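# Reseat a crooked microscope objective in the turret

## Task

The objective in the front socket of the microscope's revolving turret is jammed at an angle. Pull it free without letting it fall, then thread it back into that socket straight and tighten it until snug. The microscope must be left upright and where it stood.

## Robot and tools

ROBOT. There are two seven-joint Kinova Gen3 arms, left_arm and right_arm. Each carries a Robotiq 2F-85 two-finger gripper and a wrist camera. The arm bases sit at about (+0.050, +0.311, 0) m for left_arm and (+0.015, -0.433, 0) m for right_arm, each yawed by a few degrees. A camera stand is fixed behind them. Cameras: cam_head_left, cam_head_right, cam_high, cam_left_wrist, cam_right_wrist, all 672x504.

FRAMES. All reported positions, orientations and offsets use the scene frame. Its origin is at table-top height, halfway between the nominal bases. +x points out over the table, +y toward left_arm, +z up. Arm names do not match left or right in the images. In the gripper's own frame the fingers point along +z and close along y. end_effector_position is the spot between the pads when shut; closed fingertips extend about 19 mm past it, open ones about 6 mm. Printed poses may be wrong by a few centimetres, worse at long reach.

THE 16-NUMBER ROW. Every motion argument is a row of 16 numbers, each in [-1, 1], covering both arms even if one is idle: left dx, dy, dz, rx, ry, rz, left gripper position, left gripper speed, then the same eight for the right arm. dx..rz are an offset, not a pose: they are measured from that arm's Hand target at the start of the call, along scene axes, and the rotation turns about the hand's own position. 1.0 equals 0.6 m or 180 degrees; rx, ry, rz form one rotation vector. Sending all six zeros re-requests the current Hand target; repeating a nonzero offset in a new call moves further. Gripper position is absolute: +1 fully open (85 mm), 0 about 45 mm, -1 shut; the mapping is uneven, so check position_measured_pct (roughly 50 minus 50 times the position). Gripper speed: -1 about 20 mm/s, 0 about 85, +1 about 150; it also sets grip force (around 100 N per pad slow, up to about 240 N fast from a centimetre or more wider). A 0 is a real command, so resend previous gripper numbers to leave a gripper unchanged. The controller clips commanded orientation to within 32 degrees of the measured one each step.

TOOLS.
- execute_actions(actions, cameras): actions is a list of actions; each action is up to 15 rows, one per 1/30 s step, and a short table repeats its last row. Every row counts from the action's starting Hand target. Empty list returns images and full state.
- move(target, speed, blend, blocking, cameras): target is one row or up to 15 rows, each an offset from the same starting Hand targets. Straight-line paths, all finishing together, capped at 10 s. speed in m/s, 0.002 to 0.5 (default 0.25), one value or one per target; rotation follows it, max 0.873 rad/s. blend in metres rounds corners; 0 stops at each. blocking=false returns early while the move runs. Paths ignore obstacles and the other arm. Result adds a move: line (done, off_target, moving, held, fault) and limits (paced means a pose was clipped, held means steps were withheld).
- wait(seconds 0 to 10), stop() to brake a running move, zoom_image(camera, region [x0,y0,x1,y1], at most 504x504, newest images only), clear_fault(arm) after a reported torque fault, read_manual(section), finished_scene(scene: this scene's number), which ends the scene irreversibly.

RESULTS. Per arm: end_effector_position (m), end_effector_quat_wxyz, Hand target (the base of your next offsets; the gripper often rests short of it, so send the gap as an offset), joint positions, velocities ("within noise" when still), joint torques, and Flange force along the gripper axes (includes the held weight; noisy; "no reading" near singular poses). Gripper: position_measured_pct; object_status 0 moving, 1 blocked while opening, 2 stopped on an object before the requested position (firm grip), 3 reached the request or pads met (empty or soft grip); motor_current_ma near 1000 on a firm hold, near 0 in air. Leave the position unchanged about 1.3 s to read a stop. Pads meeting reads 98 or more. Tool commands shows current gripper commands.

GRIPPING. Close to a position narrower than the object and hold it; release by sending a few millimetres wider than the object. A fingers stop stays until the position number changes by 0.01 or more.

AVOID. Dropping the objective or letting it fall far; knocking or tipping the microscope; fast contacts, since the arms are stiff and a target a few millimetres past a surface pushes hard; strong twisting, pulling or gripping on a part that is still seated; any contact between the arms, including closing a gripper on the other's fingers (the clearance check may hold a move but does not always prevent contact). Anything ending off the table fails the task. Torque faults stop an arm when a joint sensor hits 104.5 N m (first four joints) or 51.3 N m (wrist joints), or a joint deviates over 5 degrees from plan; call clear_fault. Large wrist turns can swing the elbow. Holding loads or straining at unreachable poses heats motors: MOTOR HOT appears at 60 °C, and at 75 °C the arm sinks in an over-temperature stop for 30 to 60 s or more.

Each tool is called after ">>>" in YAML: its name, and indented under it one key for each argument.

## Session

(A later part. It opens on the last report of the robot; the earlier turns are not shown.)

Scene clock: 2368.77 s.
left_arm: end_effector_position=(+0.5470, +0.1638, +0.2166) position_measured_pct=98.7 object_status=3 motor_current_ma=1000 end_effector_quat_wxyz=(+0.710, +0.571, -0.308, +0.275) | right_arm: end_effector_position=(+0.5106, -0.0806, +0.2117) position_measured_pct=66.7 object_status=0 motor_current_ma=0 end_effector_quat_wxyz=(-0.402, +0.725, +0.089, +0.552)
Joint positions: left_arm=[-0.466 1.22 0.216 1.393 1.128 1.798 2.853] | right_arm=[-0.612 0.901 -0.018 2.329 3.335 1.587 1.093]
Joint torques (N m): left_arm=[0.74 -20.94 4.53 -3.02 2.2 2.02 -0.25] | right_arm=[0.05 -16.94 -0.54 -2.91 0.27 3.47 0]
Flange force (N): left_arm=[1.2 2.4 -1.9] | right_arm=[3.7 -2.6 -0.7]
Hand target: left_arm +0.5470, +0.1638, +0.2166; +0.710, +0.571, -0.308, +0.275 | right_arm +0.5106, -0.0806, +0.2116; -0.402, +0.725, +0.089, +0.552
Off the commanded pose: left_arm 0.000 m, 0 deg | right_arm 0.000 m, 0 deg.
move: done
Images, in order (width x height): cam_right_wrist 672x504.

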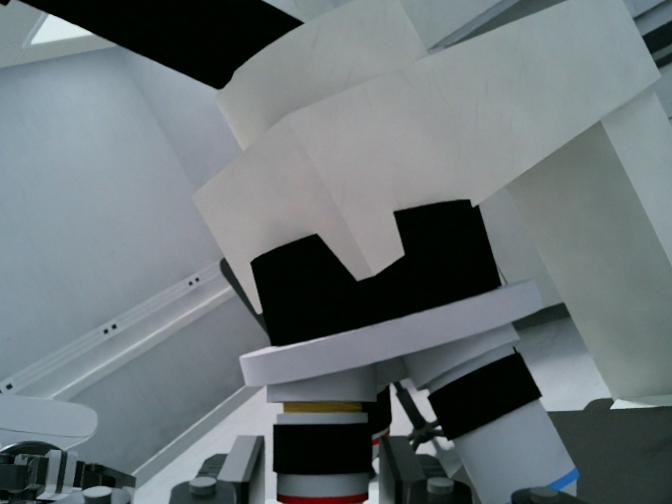

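>>> move:
  target:
    - [0,0,0,0,0,0,-1,0,-0.0028,0.0057,0.0032,-0.08895,0.02406,-0.11866,-0.33,-1]
    - [0,0,0,0,0,0,-1,0,-0.0031,0.0135,0.0052,-0.17589,0.04381,-0.25989,-0.33,-1]
    - [0,0,0,0,0,0,-1,0,-0.0008,0.0228,0.0043,-0.26428,0.06795,-0.40009,-0.33,-1]
    - [0,0,0,0,0,0,-1,0,0.0012,0.0272,0.0038,-0.30808,0.08138,-0.47008,-0.33,-1]
  speed: 0.2
  blend: 0.002
  cameras: ["cam_right_wrist","cam_left_wrist"]

>>> zoom_image:
  camera: "cam_right_wrist"
  region: [250, 340, 390, 440]

Scene clock: 2381.63 s.
left_arm: end_effector_position=(+0.5470, +0.1638, +0.2166) position_measured_pct=98.7 object_status=3 motor_current_ma=1000 end_effector_quat_wxyz=(+0.710, +0.571, -0.308, +0.275) | right_arm: end_effector_position=(+0.5113, -0.0643, +0.2139) position_measured_pct=66.7 object_status=3 motor_current_ma=0 end_effector_quat_wxyz=(+0.399, +0.744, -0.223, +0.487)
Joint positions: left_arm=[-0.466 1.22 0.216 1.393 1.128 1.798 2.853] | right_arm=[-1.212 1.319 0.093 0.622 1.078 1.939 3.041]
Joint torques (N m): left_arm=[0.81 -20.92 4.48 -2.95 2.17 2.05 -0.27] | right_arm=[0.14 -25.27 3.12 -7.94 2.49 1.79 -0.04]
Flange force (N): left_arm=[1.4 2.2 -2.0] | right_arm=[-2.4 12.4 6.7]
Hand target: left_arm +0.5470, +0.1638, +0.2166; +0.710, +0.571, -0.308, +0.275 | right_arm +0.5113, -0.0643, +0.2139; +0.399, +0.744, -0.223, +0.487
Off the commanded pose: left_arm 0.000 m, 0 deg | right_arm 0.000 m, 0 deg.
move: done
Images, in order (width x height): cam_left_wrist 672x504, cam_right_wrist 672x504.

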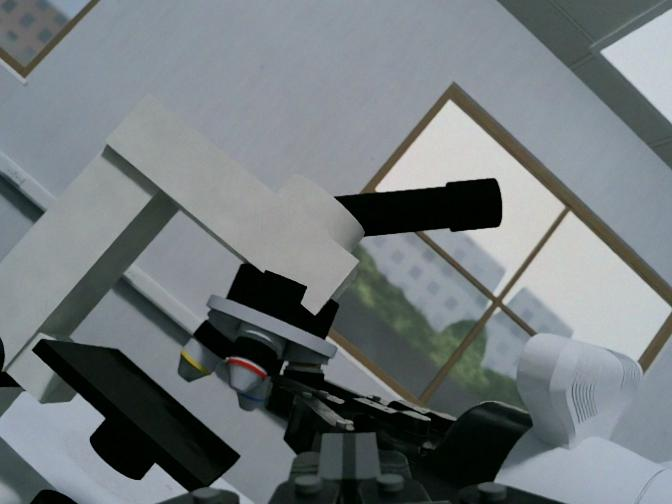

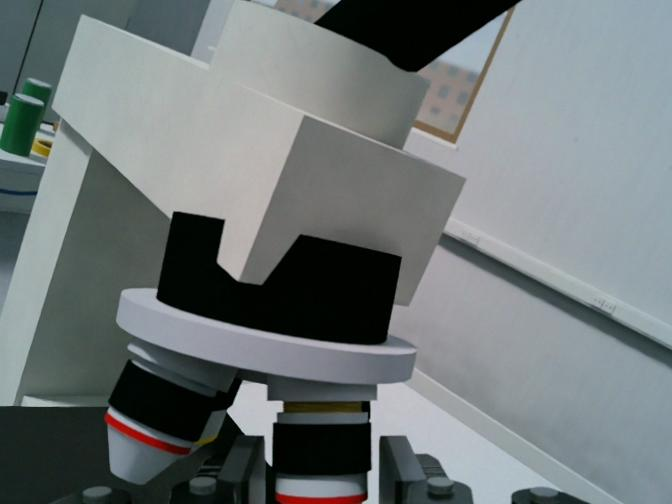

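Scaled by 3.600.

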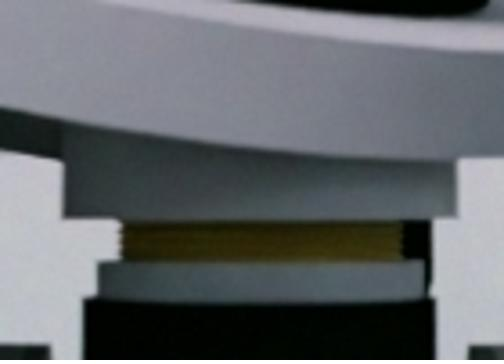

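>>> move:
  target:
    - [0,0,0,0,0,0,-1,0,0,0,0,0,0,0,-0.6,-1]
    - [0,0,0,0,0,0,-1,0,-0.0005,0.0009,0.0004,0,0,0,-0.6,-1]
  speed: 0.05
  cameras: ["cam_right_wrist"]

>>> zoom_image:
  camera: "cam_right_wrist"
  region: [250, 340, 390, 440]

Scene clock: 2396.37 s.
left_arm: end_effector_position=(+0.5470, +0.1638, +0.2166) position_measured_pct=98.7 object_status=3 motor_current_ma=1000 end_effector_quat_wxyz=(+0.710, +0.571, -0.308, +0.275) | right_arm: end_effector_position=(+0.5110, -0.0638, +0.2142) position_measured_pct=74.5 object_status=2 motor_current_ma=1000 end_effector_quat_wxyz=(+0.399, +0.744, -0.223, +0.487)
Joint positions: left_arm=[-0.466 1.22 0.216 1.393 1.128 1.798 2.853] | right_arm=[-1.212 1.32 0.093 0.619 1.079 1.941 3.043]
Joint torques (N m): left_arm=[0.78 -20.91 4.48 -2.97 2.18 2.01 -0.25] | right_arm=[-0.34 -26.1 3.42 -8.32 2.9 1.92 -0.11]
Flange force (N): left_arm=[1.4 2.3 -2.0] | right_arm=[-3.6 12.4 7.9]
Hand target: left_arm +0.5470, +0.1638, +0.2166; +0.710, +0.571, -0.308, +0.275 | right_arm +0.5110, -0.0638, +0.2142; +0.399, +0.744, -0.223, +0.487
Off the commanded pose: left_arm 0.000 m, 0 deg | right_arm 0.000 m, 0 deg.
move: done
Images, in order (width x height): cam_right_wrist 672x504.

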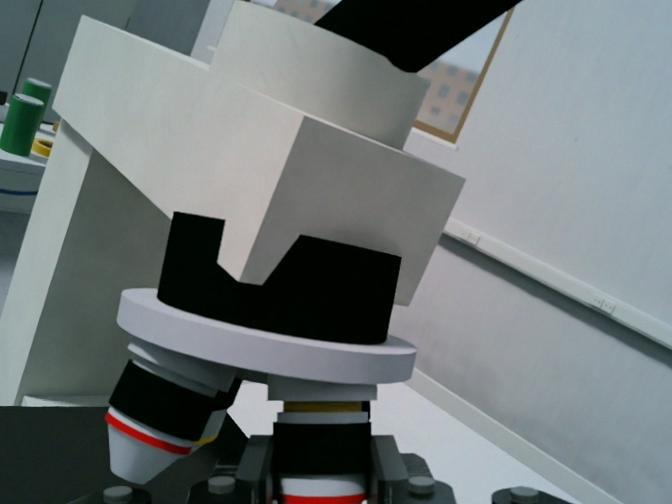

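Scaled by 3.600.

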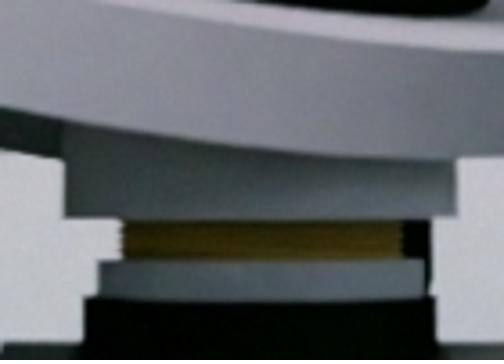

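>>> move:
  target: [0,0,0,0,0,0,-1,0,-0.0006,0.0001,-0.0008,0,0,0,-0.6,-1]
  speed: 0.03
  cameras: ["cam_right_wrist"]

>>> zoom_image:
  camera: "cam_right_wrist"
  region: [250, 340, 390, 440]

Scene clock: 2412.03 s.
left_arm: end_effector_position=(+0.5470, +0.1638, +0.2166) position_measured_pct=98.7 object_status=3 motor_current_ma=1000 end_effector_quat_wxyz=(+0.710, +0.571, -0.308, +0.275) | right_arm: end_effector_position=(+0.5106, -0.0637, +0.2137) position_measured_pct=74.5 object_status=2 motor_current_ma=1000 end_effector_quat_wxyz=(+0.399, +0.744, -0.223, +0.487)
Joint positions: left_arm=[-0.466 1.22 0.216 1.393 1.128 1.798 2.853] | right_arm=[-1.213 1.32 0.093 0.62 1.078 1.941 3.041]
Joint torques (N m): left_arm=[0.76 -20.89 4.49 -3.01 2.19 2 -0.19] | right_arm=[-1.92 -23.43 1.27 -7.07 0.94 2.51 -0.13]
Flange force (N): left_arm=[1.1 2.6 -1.9] | right_arm=[3.2 8.9 8.8]
Hand target: left_arm +0.5470, +0.1638, +0.2166; +0.710, +0.571, -0.308, +0.275 | right_arm +0.5106, -0.0637, +0.2137; +0.399, +0.744, -0.223, +0.487
Off the commanded pose: left_arm 0.000 m, 0 deg | right_arm 0.000 m, 0 deg.
move: done
Images, in order (width x height): cam_right_wrist 672x504.

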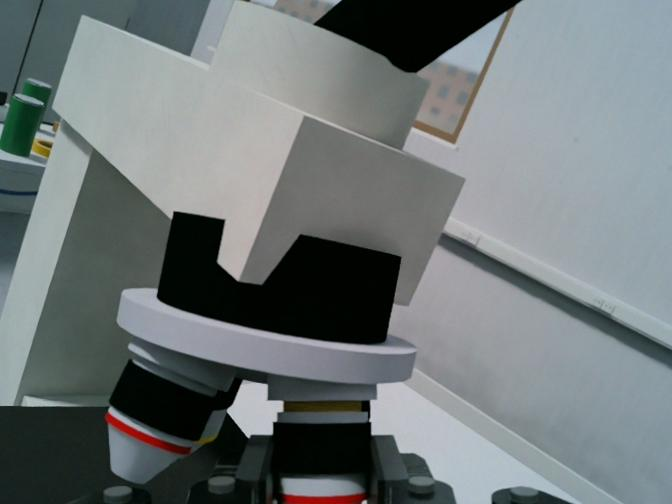

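Scaled by 3.600.

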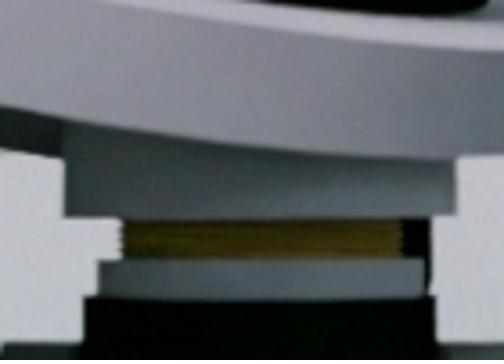

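>>> move:
  target: [0,0,0,0,0,0,-1,0,0.0005,-0.0001,0.0007,0,0,0,-0.6,-1]
  speed: 0.03
  cameras: ["cam_left_wrist","cam_right_wrist"]

>>> zoom_image:
  camera: "cam_left_wrist"
  region: [280, 350, 340, 395]

>>> zoom_image:
  camera: "cam_right_wrist"
  region: [260, 390, 292, 414]

>>> zoom_image:
  camera: "cam_right_wrist"
  region: [350, 390, 382, 414]

Scene clock: 2444.10 s.
left_arm: end_effector_position=(+0.5470, +0.1638, +0.2166) position_measured_pct=98.7 object_status=3 motor_current_ma=1000 end_effector_quat_wxyz=(+0.710, +0.571, -0.308, +0.275) | right_arm: end_effector_position=(+0.5109, -0.0638, +0.2140) position_measured_pct=74.5 object_status=2 motor_current_ma=1000 end_effector_quat_wxyz=(+0.399, +0.744, -0.223, +0.487)
Joint positions: left_arm=[-0.466 1.22 0.216 1.393 1.128 1.798 2.853] | right_arm=[-1.212 1.32 0.093 0.619 1.078 1.941 3.043]
Joint torques (N m): left_arm=[0.76 -20.91 4.49 -2.96 2.24 2.04 -0.24] | right_arm=[-0.9 -24.77 2.48 -7.77 2.04 2.05 -0.09]
Flange force (N): left_arm=[1.3 2.3 -2.0] | right_arm=[-0.6 11.5 8.1]
Hand target: left_arm +0.5470, +0.1638, +0.2166; +0.710, +0.571, -0.308, +0.275 | right_arm +0.5109, -0.0638, +0.2141; +0.399, +0.744, -0.223, +0.487
Off the commanded pose: left_arm 0.000 m, 0 deg | right_arm 0.000 m, 0 deg.
move: done
Images, in order (width x height): cam_left_wrist 672x504, cam_right_wrist 672x504.

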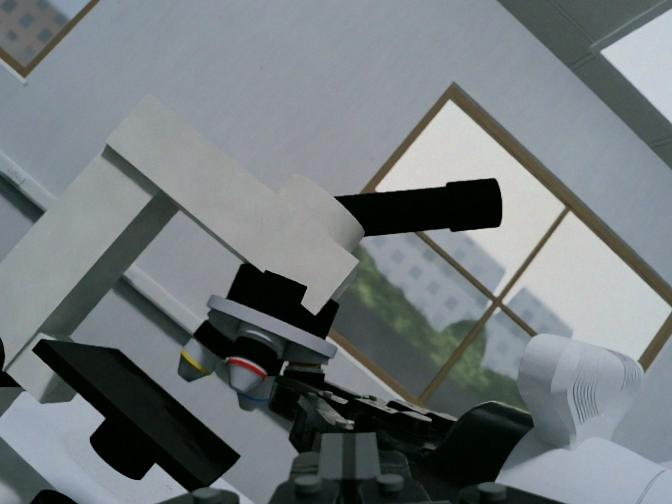

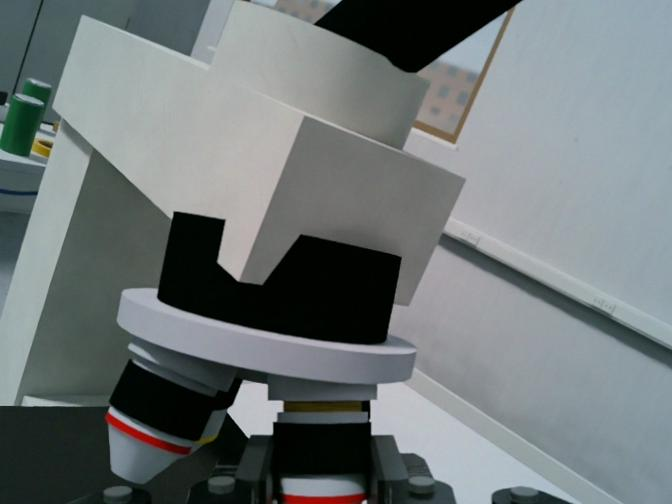

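Scaled by 8.400.

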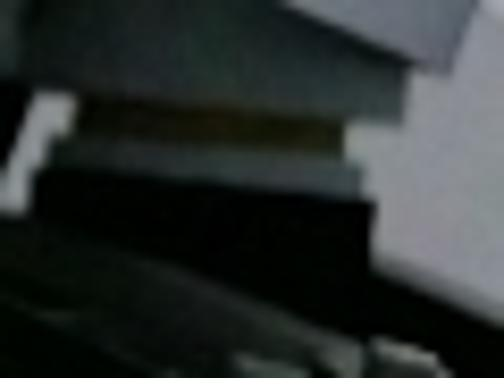

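Scaled by 15.750.

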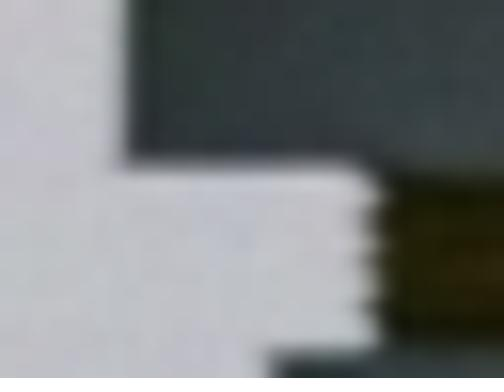

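Scaled by 15.750.

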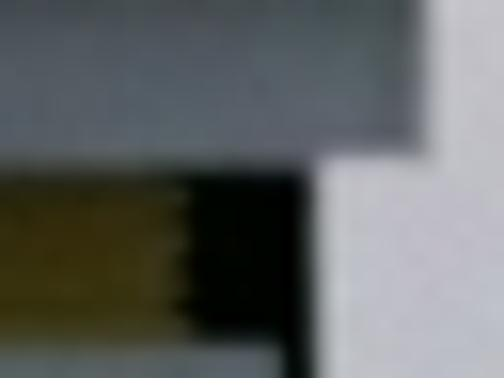

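>>> move:
  target:
    - [0,0,0,0,0,0,-1,0,-0.0016,-0.0047,0.0010,0.0437,-0.0116,0.0704,-0.6,-1]
    - [0,0,0,0,0,0,-1,0,-0.0043,-0.0145,0.0018,0.13295,-0.03342,0.21034,-0.6,-1]
  speed: 0.15
  blend: 0.002
  cameras: ["cam_right_wrist"]

>>> zoom_image:
  camera: "cam_right_wrist"
  region: [260, 350, 385, 440]

Scene clock: 2529.83 s.
left_arm: end_effector_position=(+0.5470, +0.1638, +0.2166) position_measured_pct=98.7 object_status=3 motor_current_ma=1000 end_effector_quat_wxyz=(+0.710, +0.571, -0.308, +0.275) | right_arm: end_effector_position=(+0.5083, -0.0725, +0.2152) position_measured_pct=74.5 object_status=2 motor_current_ma=1000 end_effector_quat_wxyz=(+0.049, +0.815, -0.086, +0.571)
Joint positions: left_arm=[-0.466 1.22 0.216 1.393 1.128 1.798 2.853] | right_arm=[-1.247 0.772 0.028 1.8 1.545 1.144 2.162]
Joint torques (N m): left_arm=[0.71 -20.99 4.44 -2.99 2.14 2.03 -0.29] | right_arm=[-0.2 -17.93 1.65 -6.28 1.54 2.44 0]
Flange force (N): left_arm=[1.4 2.1 -1.8] | right_arm=[2.3 4.8 -1.2]
Hand target: left_arm +0.5470, +0.1638, +0.2166; +0.710, +0.571, -0.308, +0.275 | right_arm +0.5084, -0.0725, +0.2152; +0.049, +0.815, -0.086, +0.571
Off the commanded pose: left_arm 0.000 m, 0 deg | right_arm 0.000 m, 0 deg.
move: done
Images, in order (width x height): cam_right_wrist 672x504.

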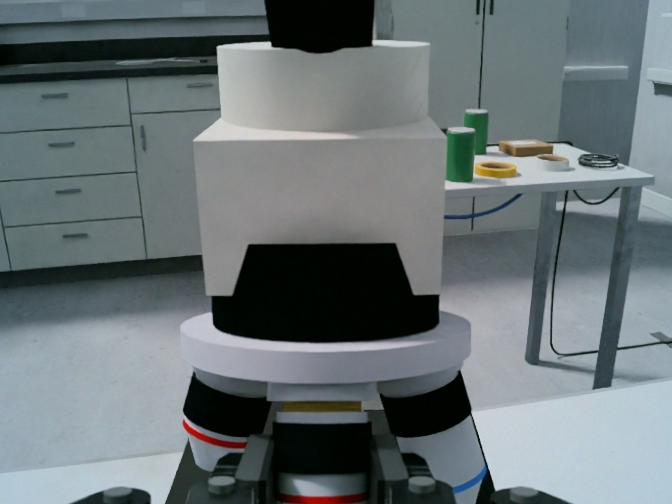

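Scaled by 4.032.

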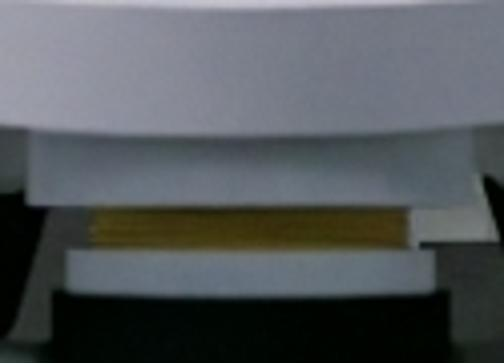

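>>> move:
  target:
    - [0,0,0,0,0,0,-1,0,0.0004,-0.0085,-0.0016,0.08924,-0.01677,0.14023,-0.6,-1]
    - [0,0,0,0,0,0,-1,0,0.0034,-0.0146,-0.0051,0.17298,-0.03133,0.26370,-0.6,-1]
  speed: 0.15
  blend: 0.002
  cameras: ["cam_right_wrist"]

>>> zoom_image:
  camera: "cam_right_wrist"
  region: [260, 350, 385, 440]

Scene clock: 2545.77 s.
left_arm: end_effector_position=(+0.5470, +0.1638, +0.2166) position_measured_pct=98.7 object_status=3 motor_current_ma=1000 end_effector_quat_wxyz=(+0.710, +0.571, -0.308, +0.275) | right_arm: end_effector_position=(+0.5104, -0.0812, +0.2121) position_measured_pct=74.5 object_status=2 motor_current_ma=1000 end_effector_quat_wxyz=(-0.400, +0.736, +0.097, +0.537)
Joint positions: left_arm=[-0.466 1.22 0.216 1.393 1.128 1.798 2.853] | right_arm=[-0.609 0.864 0.006 2.328 3.372 1.518 1.068]
Joint torques (N m): left_arm=[0.73 -20.96 4.53 -3.06 2.19 2 -0.21] | right_arm=[0.61 -16.11 -0.12 -2.64 -0.04 3.14 -0.15]
Flange force (N): left_arm=[1.0 2.5 -1.8] | right_arm=[4.1 -3.9 -0.1]
Hand target: left_arm +0.5470, +0.1638, +0.2166; +0.710, +0.571, -0.308, +0.275 | right_arm +0.5104, -0.0812, +0.2121; -0.400, +0.736, +0.097, +0.537
Off the commanded pose: left_arm 0.000 m, 0 deg | right_arm 0.000 m, 0 deg.
move: done
Images, in order (width x height): cam_right_wrist 672x504.

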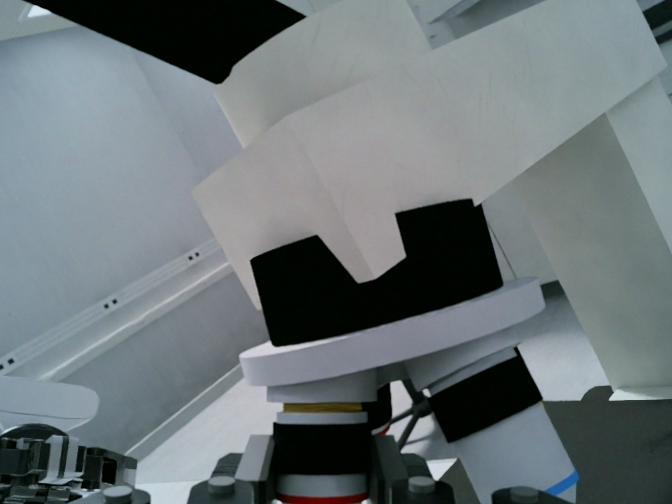

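Scaled by 4.032.

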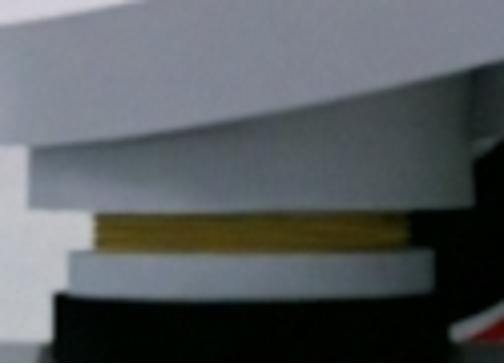

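>>> move:
  target:
    - [0,0,0,0,0,0,-1,0,0,0,0,0,0,0,-0.33,-1]
  speed: 0.05
  cameras: ["cam_right_wrist","cam_left_wrist"]

>>> zoom_image:
  camera: "cam_right_wrist"
  region: [260, 350, 385, 440]

>>> zoom_image:
  camera: "cam_left_wrist"
  region: [284, 356, 332, 380]

Scene clock: 2555.73 s.
left_arm: end_effector_position=(+0.5470, +0.1638, +0.2166) position_measured_pct=98.7 object_status=3 motor_current_ma=1000 end_effector_quat_wxyz=(+0.710, +0.571, -0.308, +0.275) | right_arm: end_effector_position=(+0.5104, -0.0813, +0.2121) position_measured_pct=66.7 object_status=0 motor_current_ma=0 end_effector_quat_wxyz=(-0.400, +0.736, +0.097, +0.537)
Joint positions: left_arm=[-0.466 1.22 0.216 1.393 1.128 1.798 2.853] | right_arm=[-0.609 0.864 0.006 2.328 3.372 1.518 1.068]
Joint torques (N m): left_arm=[0.81 -20.97 4.5 -3.04 2.2 2.04 -0.26] | right_arm=[0.14 -16.73 -0.44 -3.27 0.15 3.44 -0.03]
Flange force (N): left_arm=[1.1 2.5 -1.9] | right_arm=[3.5 -2.9 -1.2]
Hand target: left_arm +0.5470, +0.1638, +0.2166; +0.710, +0.571, -0.308, +0.275 | right_arm +0.5104, -0.0812, +0.2121; -0.400, +0.736, +0.097, +0.537
Off the commanded pose: left_arm 0.000 m, 0 deg | right_arm 0.000 m, 0 deg.
move: done
Images, in order (width x height): cam_left_wrist 672x504, cam_right_wrist 672x504.

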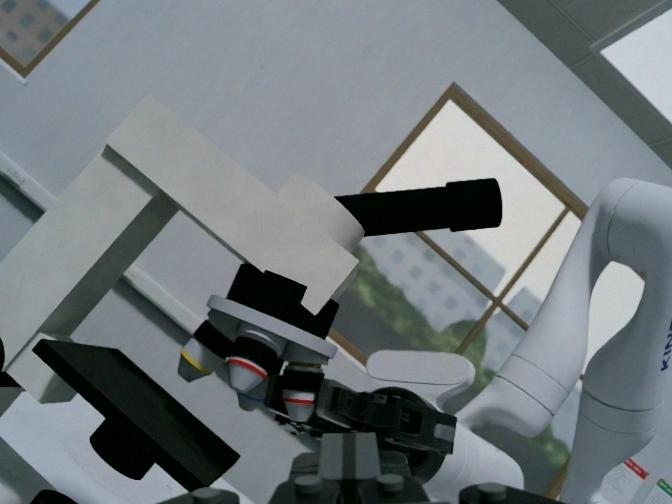

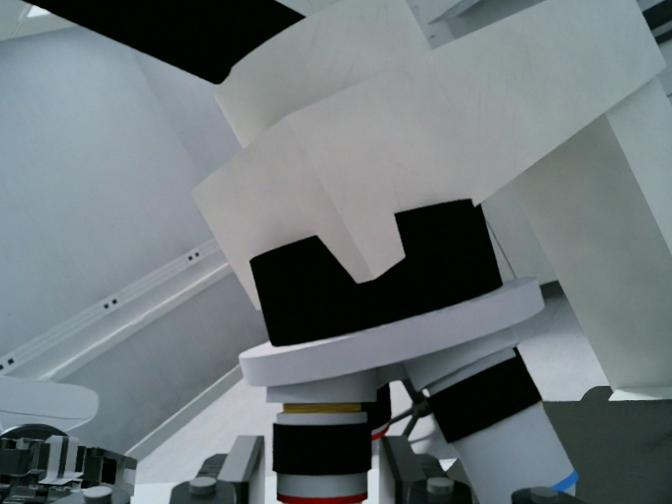

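Scaled by 4.032.

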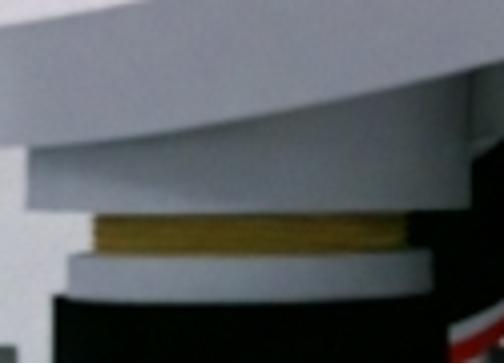

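Scaled by 10.500.

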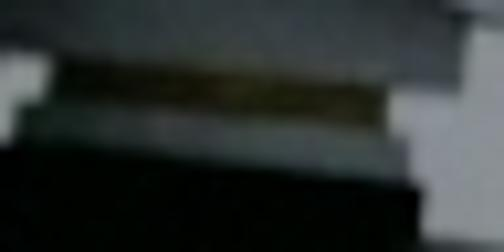

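>>> move:
  target:
    - [0,0,0,0,0,0,-1,0,-0.0023,0.0065,0.0027,-0.08351,0.01350,-0.12383,-0.33,-1]
    - [0,0,0,0,0,0,-1,0,-0.0026,0.0143,0.0047,-0.17298,0.03133,-0.26370,-0.33,-1]
    - [0,0,0,0,0,0,-1,0,-0.0002,0.0237,0.0037,-0.26433,0.05395,-0.40226,-0.33,-1]
    - [0,0,0,0,0,0,-1,0,0.0017,0.0280,0.0033,-0.30975,0.06681,-0.47129,-0.33,-1]
  speed: 0.2
  blend: 0.002
  cameras: ["cam_right_wrist"]

>>> zoom_image:
  camera: "cam_right_wrist"
  region: [260, 350, 385, 440]

>>> move:
  target:
    - [0,0,0,0,0,0,-1,0,0,0,0,0,0,0,-0.6,-1]
    - [0,0,0,0,0,0,-1,0,-0.0004,0.0007,0.00035,0,0,0,-0.6,-1]
  speed: 0.05

Scene clock: 2605.30 s.
left_arm: end_effector_position=(+0.5470, +0.1638, +0.2166) position_measured_pct=98.7 object_status=3 motor_current_ma=1000 end_effector_quat_wxyz=(+0.710, +0.571, -0.308, +0.275) | right_arm: end_effector_position=(+0.5114, -0.0644, +0.2141) position_measured_pct=66.7 object_status=3 motor_current_ma=0 end_effector_quat_wxyz=(+0.399, +0.744, -0.223, +0.487)
Joint positions: left_arm=[-0.466 1.22 0.216 1.393 1.128 1.798 2.853] | right_arm=[-1.221 1.32 0.128 0.623 1.049 1.928 3.046]
Joint torques (N m): left_arm=[0.78 -20.95 4.47 -2.98 2.18 2.09 -0.21] | right_arm=[0.13 -25.3 3.21 -7.87 2.56 1.82 -0.08]
Flange force (N): left_arm=[1.2 2.3 -1.8] | right_arm=[-2.2 11.8 6.5]
Hand target: left_arm +0.5470, +0.1638, +0.2166; +0.710, +0.571, -0.308, +0.275 | right_arm +0.5114, -0.0644, +0.2141; +0.399, +0.744, -0.223, +0.487
Off the commanded pose: left_arm 0.000 m, 0 deg | right_arm 0.000 m, 0 deg.
move: done
Images, in order (width x height): cam_right_wrist 672x504.

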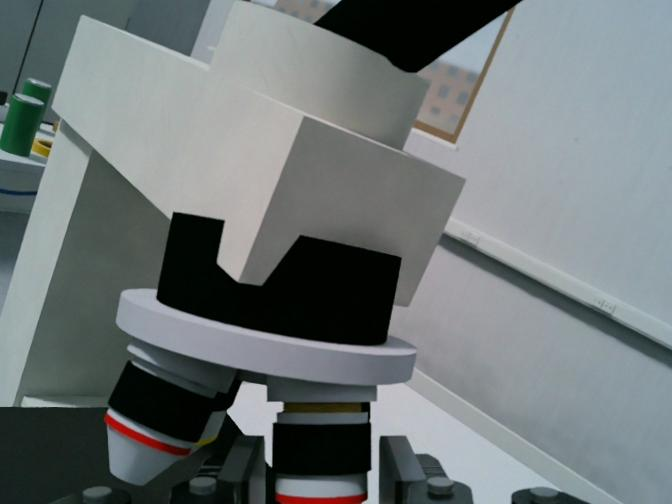

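Scaled by 4.032.

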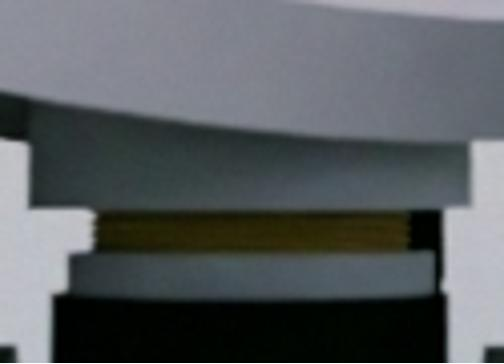

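Scene clock: 2606.97 s.
left_arm: end_effector_position=(+0.5470, +0.1638, +0.2166) position_measured_pct=98.7 object_status=3 motor_current_ma=1000 end_effector_quat_wxyz=(+0.710, +0.571, -0.308, +0.275) | right_arm: end_effector_position=(+0.5112, -0.0640, +0.2143) position_measured_pct=74.5 object_status=2 motor_current_ma=1000 end_effector_quat_wxyz=(+0.399, +0.744, -0.223, +0.487)
Joint positions: left_arm=[-0.466 1.22 0.216 1.393 1.128 1.798 2.853] | right_arm=[-1.221 1.32 0.128 0.621 1.049 1.93 3.048]
Joint torques (N m): left_arm=[0.82 -20.96 4.52 -3.03 2.17 2.1 -0.23] | right_arm=[0.27 -25.74 3.6 -8.09 2.76 1.88 -0.05]
Flange force (N): left_arm=[1.1 2.5 -1.8] | right_arm=[-3.4 12.5 6.9]
Hand target: left_arm +0.5470, +0.1638, +0.2166; +0.710, +0.571, -0.308, +0.275 | right_arm +0.5112, -0.0640, +0.2143; +0.399, +0.744, -0.223, +0.487
Off the commanded pose: left_arm 0.000 m, 0 deg | right_arm 0.000 m, 0 deg.
move: done

>>> move:
  target:
    - [0,0,0,0,0,0,-1,0,-0.0018,-0.0046,0.0009,0.0437,-0.0116,0.0704,-0.6,-1]
    - [0,0,0,0,0,0,-1,0,-0.0041,-0.0143,0.0020,0.13295,-0.03342,0.21034,-0.6,-1]
    - [0,0,0,0,0,0,-1,0,-0.0037,-0.0227,0.0002,0.22405,-0.05048,0.34931,-0.6,-1]
    - [0,0,0,0,0,0,-1,0,-0.0010,-0.0285,-0.0033,0.30975,-0.06681,0.47129,-0.6,-1]
  speed: 0.18
  blend: 0.002
  cameras: ["cam_right_wrist"]

>>> zoom_image:
  camera: "cam_right_wrist"
  region: [260, 350, 385, 440]

Scene clock: 2626.47 s.
left_arm: end_effector_position=(+0.5470, +0.1638, +0.2166) position_measured_pct=98.7 object_status=3 motor_current_ma=1000 end_effector_quat_wxyz=(+0.710, +0.571, -0.308, +0.275) | right_arm: end_effector_position=(+0.5106, -0.0811, +0.2123) position_measured_pct=74.5 object_status=2 motor_current_ma=1000 end_effector_quat_wxyz=(-0.400, +0.736, +0.097, +0.537)
Joint positions: left_arm=[-0.466 1.22 0.216 1.393 1.128 1.798 2.853] | right_arm=[-0.639 0.865 0.046 2.328 3.371 1.526 1.039]
Joint torques (N m): left_arm=[0.75 -20.97 4.52 -3.07 2.18 2.03 -0.24] | right_arm=[0.32 -16.06 -0.07 -2.9 -0.01 3.09 -0.04]
Flange force (N): left_arm=[1.1 2.5 -1.8] | right_arm=[4.3 -3.7 -1.1]
Hand target: left_arm +0.5470, +0.1638, +0.2166; +0.710, +0.571, -0.308, +0.275 | right_arm +0.5106, -0.0811, +0.2123; -0.400, +0.736, +0.097, +0.537
Off the commanded pose: left_arm 0.000 m, 0 deg | right_arm 0.000 m, 0 deg.
move: done
Images, in order (width x height): cam_right_wrist 672x504.

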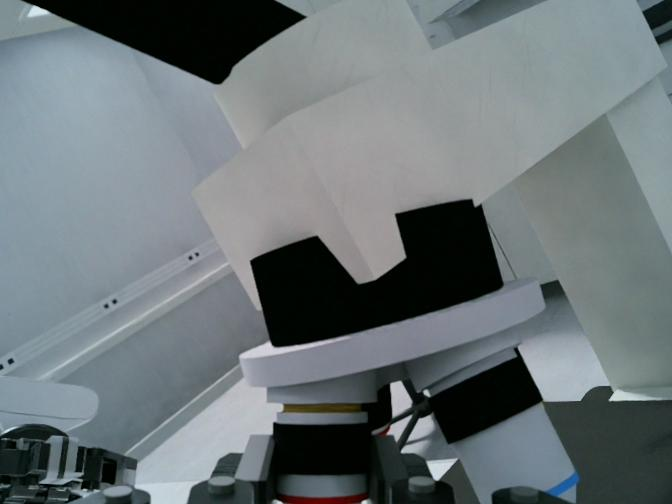

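Scaled by 4.032.

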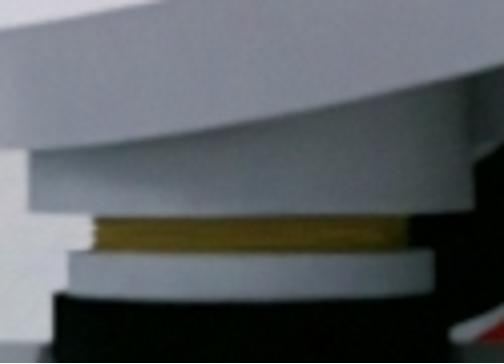

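>>> move:
  target:
    - [0,0,0,0,0,0,-1,0,0,0,0,0,0,0,-0.33,-1]
    - [0,0,0,0,0,0,-1,0,-0.0025,0.0063,0.0025,-0.08351,0.01350,-0.12383,-0.33,-1]
    - [0,0,0,0,0,0,-1,0,-0.0027,0.0141,0.0045,-0.17298,0.03133,-0.26370,-0.33,-1]
    - [0,0,0,0,0,0,-1,0,-0.0004,0.0234,0.0035,-0.26433,0.05395,-0.40226,-0.33,-1]
    - [0,0,0,0,0,0,-1,0,0.0015,0.0277,0.0031,-0.30975,0.06681,-0.47129,-0.33,-1]
  speed: 0.2
  blend: [0,0.002,0.002,0.002,0]

>>> move:
  target:
    - [0,0,0,0,0,0,-1,0,0,0,0,0,0,0,-0.6,-1]
    - [0,0,0,0,0,0,-1,0,-0.0004,0.0007,0.0004,0,0,0,-0.6,-1]
  speed: 0.05

>>> move:
  target:
    - [0,0,0,0,0,0,-1,0,-0.0017,-0.0046,0.0010,0.0437,-0.0116,0.0704,-0.6,-1]
    - [0,0,0,0,0,0,-1,0,-0.0040,-0.0144,0.0022,0.13295,-0.03342,0.21034,-0.6,-1]
    - [0,0,0,0,0,0,-1,0,-0.0036,-0.0227,0.0005,0.22405,-0.05048,0.34931,-0.6,-1]
    - [0,0,0,0,0,0,-1,0,-0.0008,-0.0285,-0.0029,0.30975,-0.06681,0.47129,-0.6,-1]
  speed: 0.18
  blend: 0.002
  cameras: ["cam_right_wrist"]

>>> zoom_image:
  camera: "cam_right_wrist"
  region: [260, 350, 385, 440]

Scene clock: 2663.93 s.
left_arm: end_effector_position=(+0.5470, +0.1638, +0.2166) position_measured_pct=98.7 object_status=3 motor_current_ma=1000 end_effector_quat_wxyz=(+0.710, +0.571, -0.308, +0.275) | right_arm: end_effector_position=(+0.5115, -0.0645, +0.2142) position_measured_pct=66.7 object_status=3 motor_current_ma=0 end_effector_quat_wxyz=(+0.399, +0.744, -0.223, +0.487)
Joint positions: left_arm=[-0.466 1.22 0.216 1.393 1.128 1.798 2.853] | right_arm=[-1.231 1.321 0.168 0.624 1.014 1.916 3.053]
Joint torques (N m): left_arm=[0.74 -21.02 4.54 -3.04 2.16 2.07 -0.28] | right_arm=[0.14 -25.21 3.39 -7.89 2.55 1.77 -0.06]
Flange force (N): left_arm=[1.2 2.3 -1.8] | right_arm=[-2.4 12.5 6.8]
Hand target: left_arm +0.5470, +0.1638, +0.2166; +0.710, +0.571, -0.308, +0.275 | right_arm +0.5115, -0.0645, +0.2142; +0.399, +0.744, -0.223, +0.487
Off the commanded pose: left_arm 0.000 m, 0 deg | right_arm 0.000 m, 0 deg.
move: done

Scene clock: 2665.60 s.
left_arm: end_effector_position=(+0.5470, +0.1638, +0.2166) position_measured_pct=98.7 object_status=3 motor_current_ma=1000 end_effector_quat_wxyz=(+0.710, +0.571, -0.308, +0.275) | right_arm: end_effector_position=(+0.5112, -0.0641, +0.2144) position_measured_pct=74.5 object_status=2 motor_current_ma=1000 end_effector_quat_wxyz=(+0.399, +0.744, -0.223, +0.487)
Joint positions: left_arm=[-0.466 1.22 0.216 1.393 1.128 1.798 2.853] | right_arm=[-1.231 1.322 0.168 0.622 1.014 1.917 3.054]
Joint torques (N m): left_arm=[0.75 -20.93 4.49 -3.04 2.18 2.06 -0.28] | right_arm=[0.28 -25.75 3.87 -7.96 2.86 1.95 -0.07]
Flange force (N): left_arm=[1.2 2.5 -1.8] | right_arm=[-3.4 12.0 6.7]
Hand target: left_arm +0.5470, +0.1638, +0.2166; +0.710, +0.571, -0.308, +0.275 | right_arm +0.5112, -0.0641, +0.2144; +0.399, +0.744, -0.223, +0.487
Off the commanded pose: left_arm 0.000 m, 0 deg | right_arm 0.000 m, 0 deg.
move: done

Scene clock: 2670.97 s.
left_arm: end_effector_position=(+0.5470, +0.1638, +0.2166) position_measured_pct=98.7 object_status=3 motor_current_ma=1000 end_effector_quat_wxyz=(+0.710, +0.571, -0.308, +0.275) | right_arm: end_effector_position=(+0.5107, -0.0812, +0.2127) position_measured_pct=74.5 object_status=2 motor_current_ma=1000 end_effector_quat_wxyz=(-0.400, +0.736, +0.097, +0.537)
Joint positions: left_arm=[-0.466 1.22 0.216 1.393 1.128 1.798 2.853] | right_arm=[-0.67 0.867 0.087 2.329 3.371 1.534 1.008]
Joint torques (N m): left_arm=[0.75 -20.96 4.52 -3.06 2.17 2.05 -0.23] | right_arm=[0.74 -17.89 0.39 -3.61 -0.28 3.98 -0.1]
Flange force (N): left_arm=[1.0 2.5 -1.7] | right_arm=[1.2 -2.9 -0.3]
Hand target: left_arm +0.5470, +0.1638, +0.2166; +0.710, +0.571, -0.308, +0.275 | right_arm +0.5108, -0.0812, +0.2127; -0.400, +0.736, +0.097, +0.537
Off the commanded pose: left_arm 0.000 m, 0 deg | right_arm 0.000 m, 0 deg.
move: done
Images, in order (width x height): cam_right_wrist 672x504.

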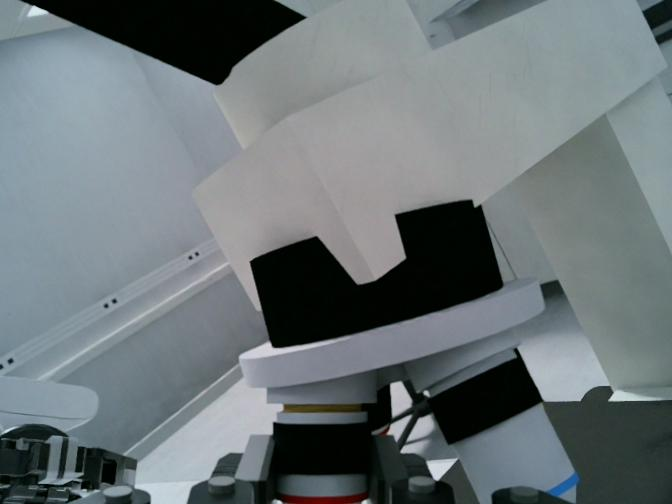

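Scaled by 4.032.

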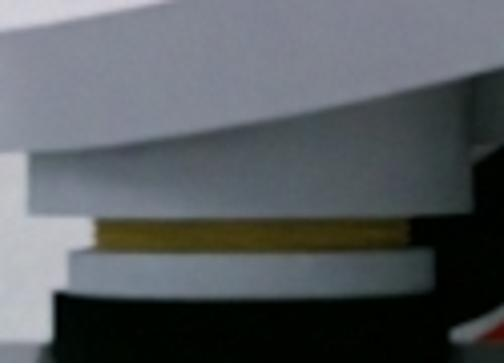

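>>> move:
  target:
    - [0,0,0,0,0,0,-1,0,0,0,0,0,0,0,-0.33,-1]
    - [0,0,0,0,0,0,-1,0,-0.0026,0.0064,0.0022,-0.08351,0.01350,-0.12383,-0.33,-1]
    - [0,0,0,0,0,0,-1,0,-0.0028,0.0143,0.0042,-0.17298,0.03133,-0.26370,-0.33,-1]
    - [0,0,0,0,0,0,-1,0,-0.0005,0.0236,0.0032,-0.26433,0.05395,-0.40226,-0.33,-1]
    - [0,0,0,0,0,0,-1,0,0.0014,0.0278,0.0028,-0.30975,0.06681,-0.47129,-0.33,-1]
  speed: 0.2
  blend: [0,0.002,0.002,0.002,0]

>>> move:
  target:
    - [0,0,0,0,0,0,-1,0,0,0,0,0,0,0,-0.6,-1]
    - [0,0,0,0,0,0,-1,0,-0.0004,0.0007,0.0004,0,0,0,-0.6,-1]
  speed: 0.05

>>> move:
  target:
    - [0,0,0,0,0,0,-1,0,-0.0017,-0.0044,0.00095,0.0437,-0.0116,0.0704,-0.6,-1]
    - [0,0,0,0,0,0,-1,0,-0.0040,-0.0142,0.00215,0.13295,-0.03342,0.21034,-0.6,-1]
    - [0,0,0,0,0,0,-1,0,-0.0035,-0.0225,0.00035,0.22405,-0.05048,0.34931,-0.6,-1]
    - [0,0,0,0,0,0,-1,0,-0.0007,-0.0283,-0.0031,0.30975,-0.06681,0.47129,-0.6,-1]
  speed: 0.18
  blend: 0.002
  cameras: ["cam_right_wrist"]

>>> zoom_image:
  camera: "cam_right_wrist"
  region: [260, 350, 385, 440]

Scene clock: 2707.73 s.
left_arm: end_effector_position=(+0.5470, +0.1638, +0.2166) position_measured_pct=98.7 object_status=3 motor_current_ma=1000 end_effector_quat_wxyz=(+0.710, +0.571, -0.308, +0.275) | right_arm: end_effector_position=(+0.5116, -0.0645, +0.2144) position_measured_pct=66.7 object_status=3 motor_current_ma=0 end_effector_quat_wxyz=(+0.399, +0.744, -0.223, +0.487)
Joint positions: left_arm=[-0.466 1.22 0.216 1.393 1.128 1.798 2.853] | right_arm=[-1.242 1.323 0.21 0.625 0.978 1.903 3.06]
Joint torques (N m): left_arm=[0.76 -20.97 4.48 -3.06 2.17 1.99 -0.23] | right_arm=[0.12 -25.23 3.71 -7.84 2.55 1.8 -0.06]
Flange force (N): left_arm=[1.1 2.5 -1.8] | right_arm=[-2.5 12.5 6.9]
Hand target: left_arm +0.5470, +0.1638, +0.2166; +0.710, +0.571, -0.308, +0.275 | right_arm +0.5116, -0.0645, +0.2144; +0.399, +0.744, -0.223, +0.487
Off the commanded pose: left_arm 0.000 m, 0 deg | right_arm 0.000 m, 0 deg.
move: done

Scene clock: 2709.40 s.
left_arm: end_effector_position=(+0.5470, +0.1638, +0.2166) position_measured_pct=98.7 object_status=3 motor_current_ma=1000 end_effector_quat_wxyz=(+0.710, +0.571, -0.308, +0.275) | right_arm: end_effector_position=(+0.5114, -0.0641, +0.2146) position_measured_pct=74.5 object_status=2 motor_current_ma=1000 end_effector_quat_wxyz=(+0.399, +0.744, -0.224, +0.487)
Joint positions: left_arm=[-0.466 1.22 0.216 1.393 1.128 1.798 2.853] | right_arm=[-1.242 1.324 0.21 0.623 0.978 1.905 3.062]
Joint torques (N m): left_arm=[0.77 -20.93 4.52 -3.03 2.18 2.06 -0.19] | right_arm=[0.16 -25.75 3.95 -7.99 2.89 1.85 -0.05]
Flange force (N): left_arm=[1.0 2.6 -1.8] | right_arm=[-3.5 12.3 7.0]
Hand target: left_arm +0.5470, +0.1638, +0.2166; +0.710, +0.571, -0.308, +0.275 | right_arm +0.5113, -0.0641, +0.2146; +0.399, +0.744, -0.224, +0.487
Off the commanded pose: left_arm 0.000 m, 0 deg | right_arm 0.000 m, 0 deg.
move: done

Scene clock: 2714.77 s.
left_arm: end_effector_position=(+0.5470, +0.1638, +0.2166) position_measured_pct=98.7 object_status=3 motor_current_ma=1000 end_effector_quat_wxyz=(+0.710, +0.571, -0.308, +0.275) | right_arm: end_effector_position=(+0.5109, -0.0810, +0.2128) position_measured_pct=74.5 object_status=2 motor_current_ma=1000 end_effector_quat_wxyz=(-0.400, +0.736, +0.097, +0.537)
Joint positions: left_arm=[-0.466 1.22 0.216 1.393 1.128 1.798 2.853] | right_arm=[-0.702 0.871 0.13 2.33 3.369 1.543 0.976]
Joint torques (N m): left_arm=[0.75 -20.91 4.51 -3.09 2.19 2.03 -0.25] | right_arm=[0.47 -16.43 0.54 -3.86 -0.32 3.22 -0.06]
Flange force (N): left_arm=[1.1 2.7 -1.7] | right_arm=[3.3 -4.3 -3.7]
Hand target: left_arm +0.5470, +0.1638, +0.2166; +0.710, +0.571, -0.308, +0.275 | right_arm +0.5109, -0.0810, +0.2128; -0.400, +0.736, +0.097, +0.537
Off the commanded pose: left_arm 0.000 m, 0 deg | right_arm 0.000 m, 0 deg.
move: done
Images, in order (width x height): cam_right_wrist 672x504.

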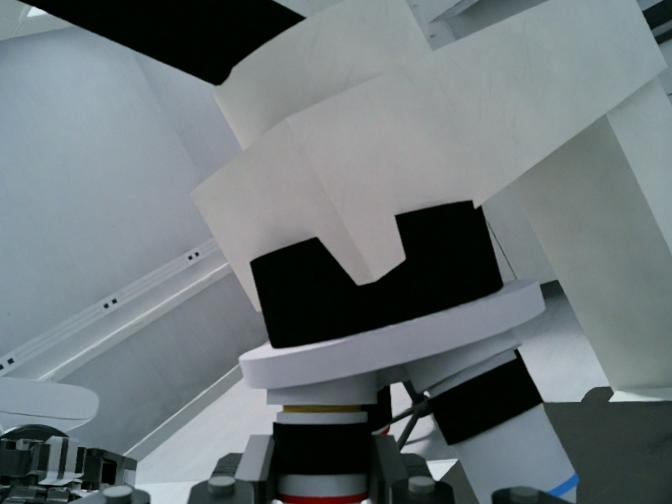

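Scaled by 4.032.

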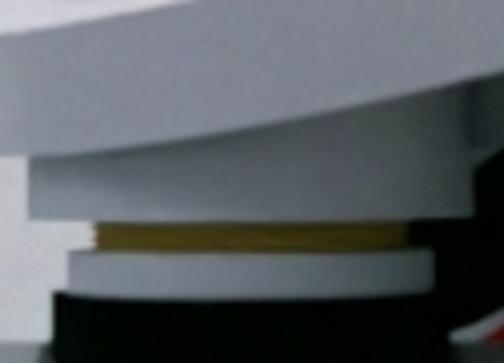

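>>> move:
  target:
    - [0,0,0,0,0,0,-1,0,0,0,0,0,0,0,-0.33,-1]
    - [0,0,0,0,0,0,-1,0,-0.0027,0.0062,0.0024,-0.08351,0.01350,-0.12383,-0.33,-1]
    - [0,0,0,0,0,0,-1,0,-0.0029,0.0141,0.0044,-0.17298,0.03133,-0.26370,-0.33,-1]
    - [0,0,0,0,0,0,-1,0,-0.0006,0.0234,0.0034,-0.26433,0.05395,-0.40226,-0.33,-1]
    - [0,0,0,0,0,0,-1,0,0.0013,0.0276,0.0030,-0.30975,0.06681,-0.47129,-0.33,-1]
  speed: 0.2
  blend: [0,0.002,0.002,0.002,0]
  cameras: ["cam_right_wrist"]

>>> zoom_image:
  camera: "cam_right_wrist"
  region: [260, 350, 385, 440]

>>> move:
  target:
    - [0,0,0,0,0,0,-1,0,0,0,0,0,0,0,-0.6,-1]
    - [0,0,0,0,0,0,-1,0,-0.0004,0.0007,0.0004,0,0,0,-0.6,-1]
  speed: 0.05

>>> move:
  target:
    - [0,0,0,0,0,0,-1,0,-0.0017,-0.0044,0.00095,0.0437,-0.0116,0.0704,-0.6,-1]
    - [0,0,0,0,0,0,-1,0,-0.0040,-0.0142,0.0022,0.13295,-0.03342,0.21034,-0.6,-1]
    - [0,0,0,0,0,0,-1,0,-0.0036,-0.0226,0.0005,0.22405,-0.05048,0.34931,-0.6,-1]
    - [0,0,0,0,0,0,-1,0,-0.0009,-0.0284,-0.0028,0.30975,-0.06681,0.47129,-0.6,-1]
  speed: 0.18
  blend: 0.002
  cameras: ["cam_right_wrist"]

>>> zoom_image:
  camera: "cam_right_wrist"
  region: [260, 350, 385, 440]

Scene clock: 2746.80 s.
left_arm: end_effector_position=(+0.5470, +0.1638, +0.2166) position_measured_pct=98.7 object_status=3 motor_current_ma=1000 end_effector_quat_wxyz=(+0.710, +0.571, -0.308, +0.275) | right_arm: end_effector_position=(+0.5117, -0.0645, +0.2146) position_measured_pct=66.7 object_status=3 motor_current_ma=0 end_effector_quat_wxyz=(+0.399, +0.744, -0.223, +0.487)
Joint positions: left_arm=[-0.466 1.22 0.216 1.393 1.128 1.798 2.853] | right_arm=[-1.253 1.326 0.255 0.626 0.941 1.89 3.069]
Joint torques (N m): left_arm=[0.77 -20.95 4.44 -3.06 2.15 2.03 -0.2] | right_arm=[0.16 -25.14 3.81 -7.79 2.59 1.73 -0.07]
Flange force (N): left_arm=[1.1 2.6 -1.7] | right_arm=[-2.5 12.8 6.9]
Hand target: left_arm +0.5470, +0.1638, +0.2166; +0.710, +0.571, -0.308, +0.275 | right_arm +0.5117, -0.0645, +0.2146; +0.399, +0.744, -0.223, +0.487
Off the commanded pose: left_arm 0.000 m, 0 deg | right_arm 0.000 m, 0 deg.
move: done
Images, in order (width x height): cam_right_wrist 672x504.

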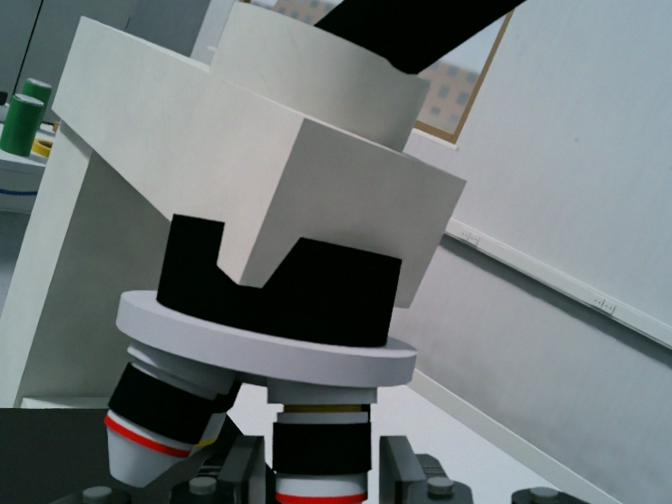

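Scaled by 4.032.

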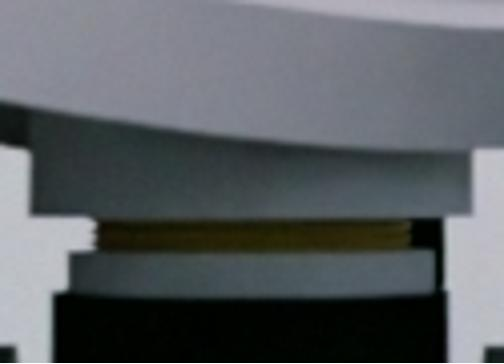

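Scene clock: 2748.47 s.
left_arm: end_effector_position=(+0.5470, +0.1638, +0.2166) position_measured_pct=98.7 object_status=3 motor_current_ma=1000 end_effector_quat_wxyz=(+0.710, +0.571, -0.308, +0.275) | right_arm: end_effector_position=(+0.5115, -0.0641, +0.2148) position_measured_pct=74.5 object_status=2 motor_current_ma=1000 end_effector_quat_wxyz=(+0.399, +0.744, -0.224, +0.487)
Joint positions: left_arm=[-0.466 1.22 0.216 1.393 1.128 1.798 2.853] | right_arm=[-1.253 1.327 0.255 0.623 0.941 1.891 3.07]
Joint torques (N m): left_arm=[0.76 -20.97 4.5 -2.96 2.15 2.07 -0.23] | right_arm=[0.18 -25.74 4.19 -7.99 2.93 1.79 -0.05]
Flange force (N): left_arm=[1.3 2.2 -1.9] | right_arm=[-3.7 12.8 7.2]
Hand target: left_arm +0.5470, +0.1638, +0.2166; +0.710, +0.571, -0.308, +0.275 | right_arm +0.5115, -0.0641, +0.2148; +0.399, +0.744, -0.224, +0.487
Off the commanded pose: left_arm 0.000 m, 0 deg | right_arm 0.000 m, 0 deg.
move: done

Scene clock: 2753.83 s.
left_arm: end_effector_position=(+0.5470, +0.1638, +0.2166) position_measured_pct=98.7 object_status=3 motor_current_ma=1000 end_effector_quat_wxyz=(+0.710, +0.571, -0.308, +0.275) | right_arm: end_effector_position=(+0.5109, -0.0811, +0.2131) position_measured_pct=74.5 object_status=2 motor_current_ma=1000 end_effector_quat_wxyz=(-0.400, +0.736, +0.097, +0.537)
Joint positions: left_arm=[-0.466 1.22 0.216 1.393 1.128 1.798 2.853] | right_arm=[-0.734 0.875 0.174 2.331 3.368 1.552 0.943]
Joint torques (N m): left_arm=[0.76 -21.01 4.52 -3.05 2.18 1.99 -0.24] | right_arm=[0.18 -17.25 0.66 -3.57 -0.28 3.69 -0.06]
Flange force (N): left_arm=[1.1 2.4 -1.9] | right_arm=[2.6 -2.8 -1.4]
Hand target: left_arm +0.5470, +0.1638, +0.2166; +0.710, +0.571, -0.308, +0.275 | right_arm +0.5109, -0.0811, +0.2131; -0.400, +0.736, +0.097, +0.537
Off the commanded pose: left_arm 0.000 m, 0 deg | right_arm 0.000 m, 0 deg.
move: done
Images, in order (width x height): cam_right_wrist 672x504.

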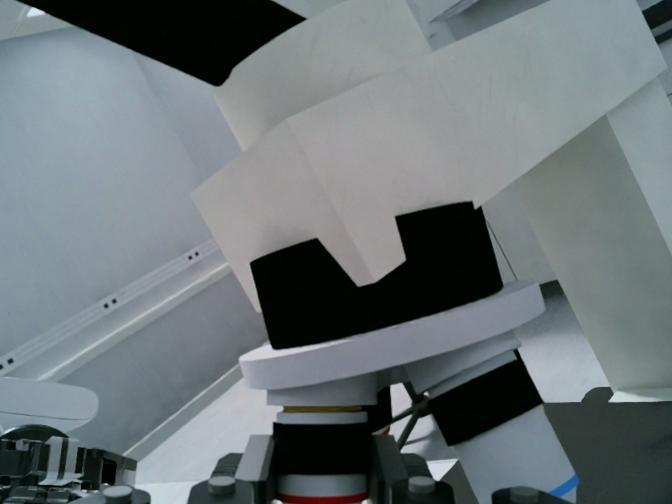

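Scaled by 4.032.

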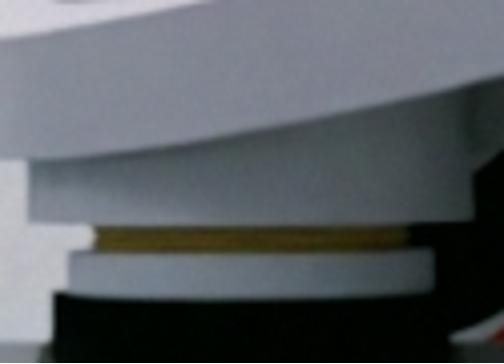

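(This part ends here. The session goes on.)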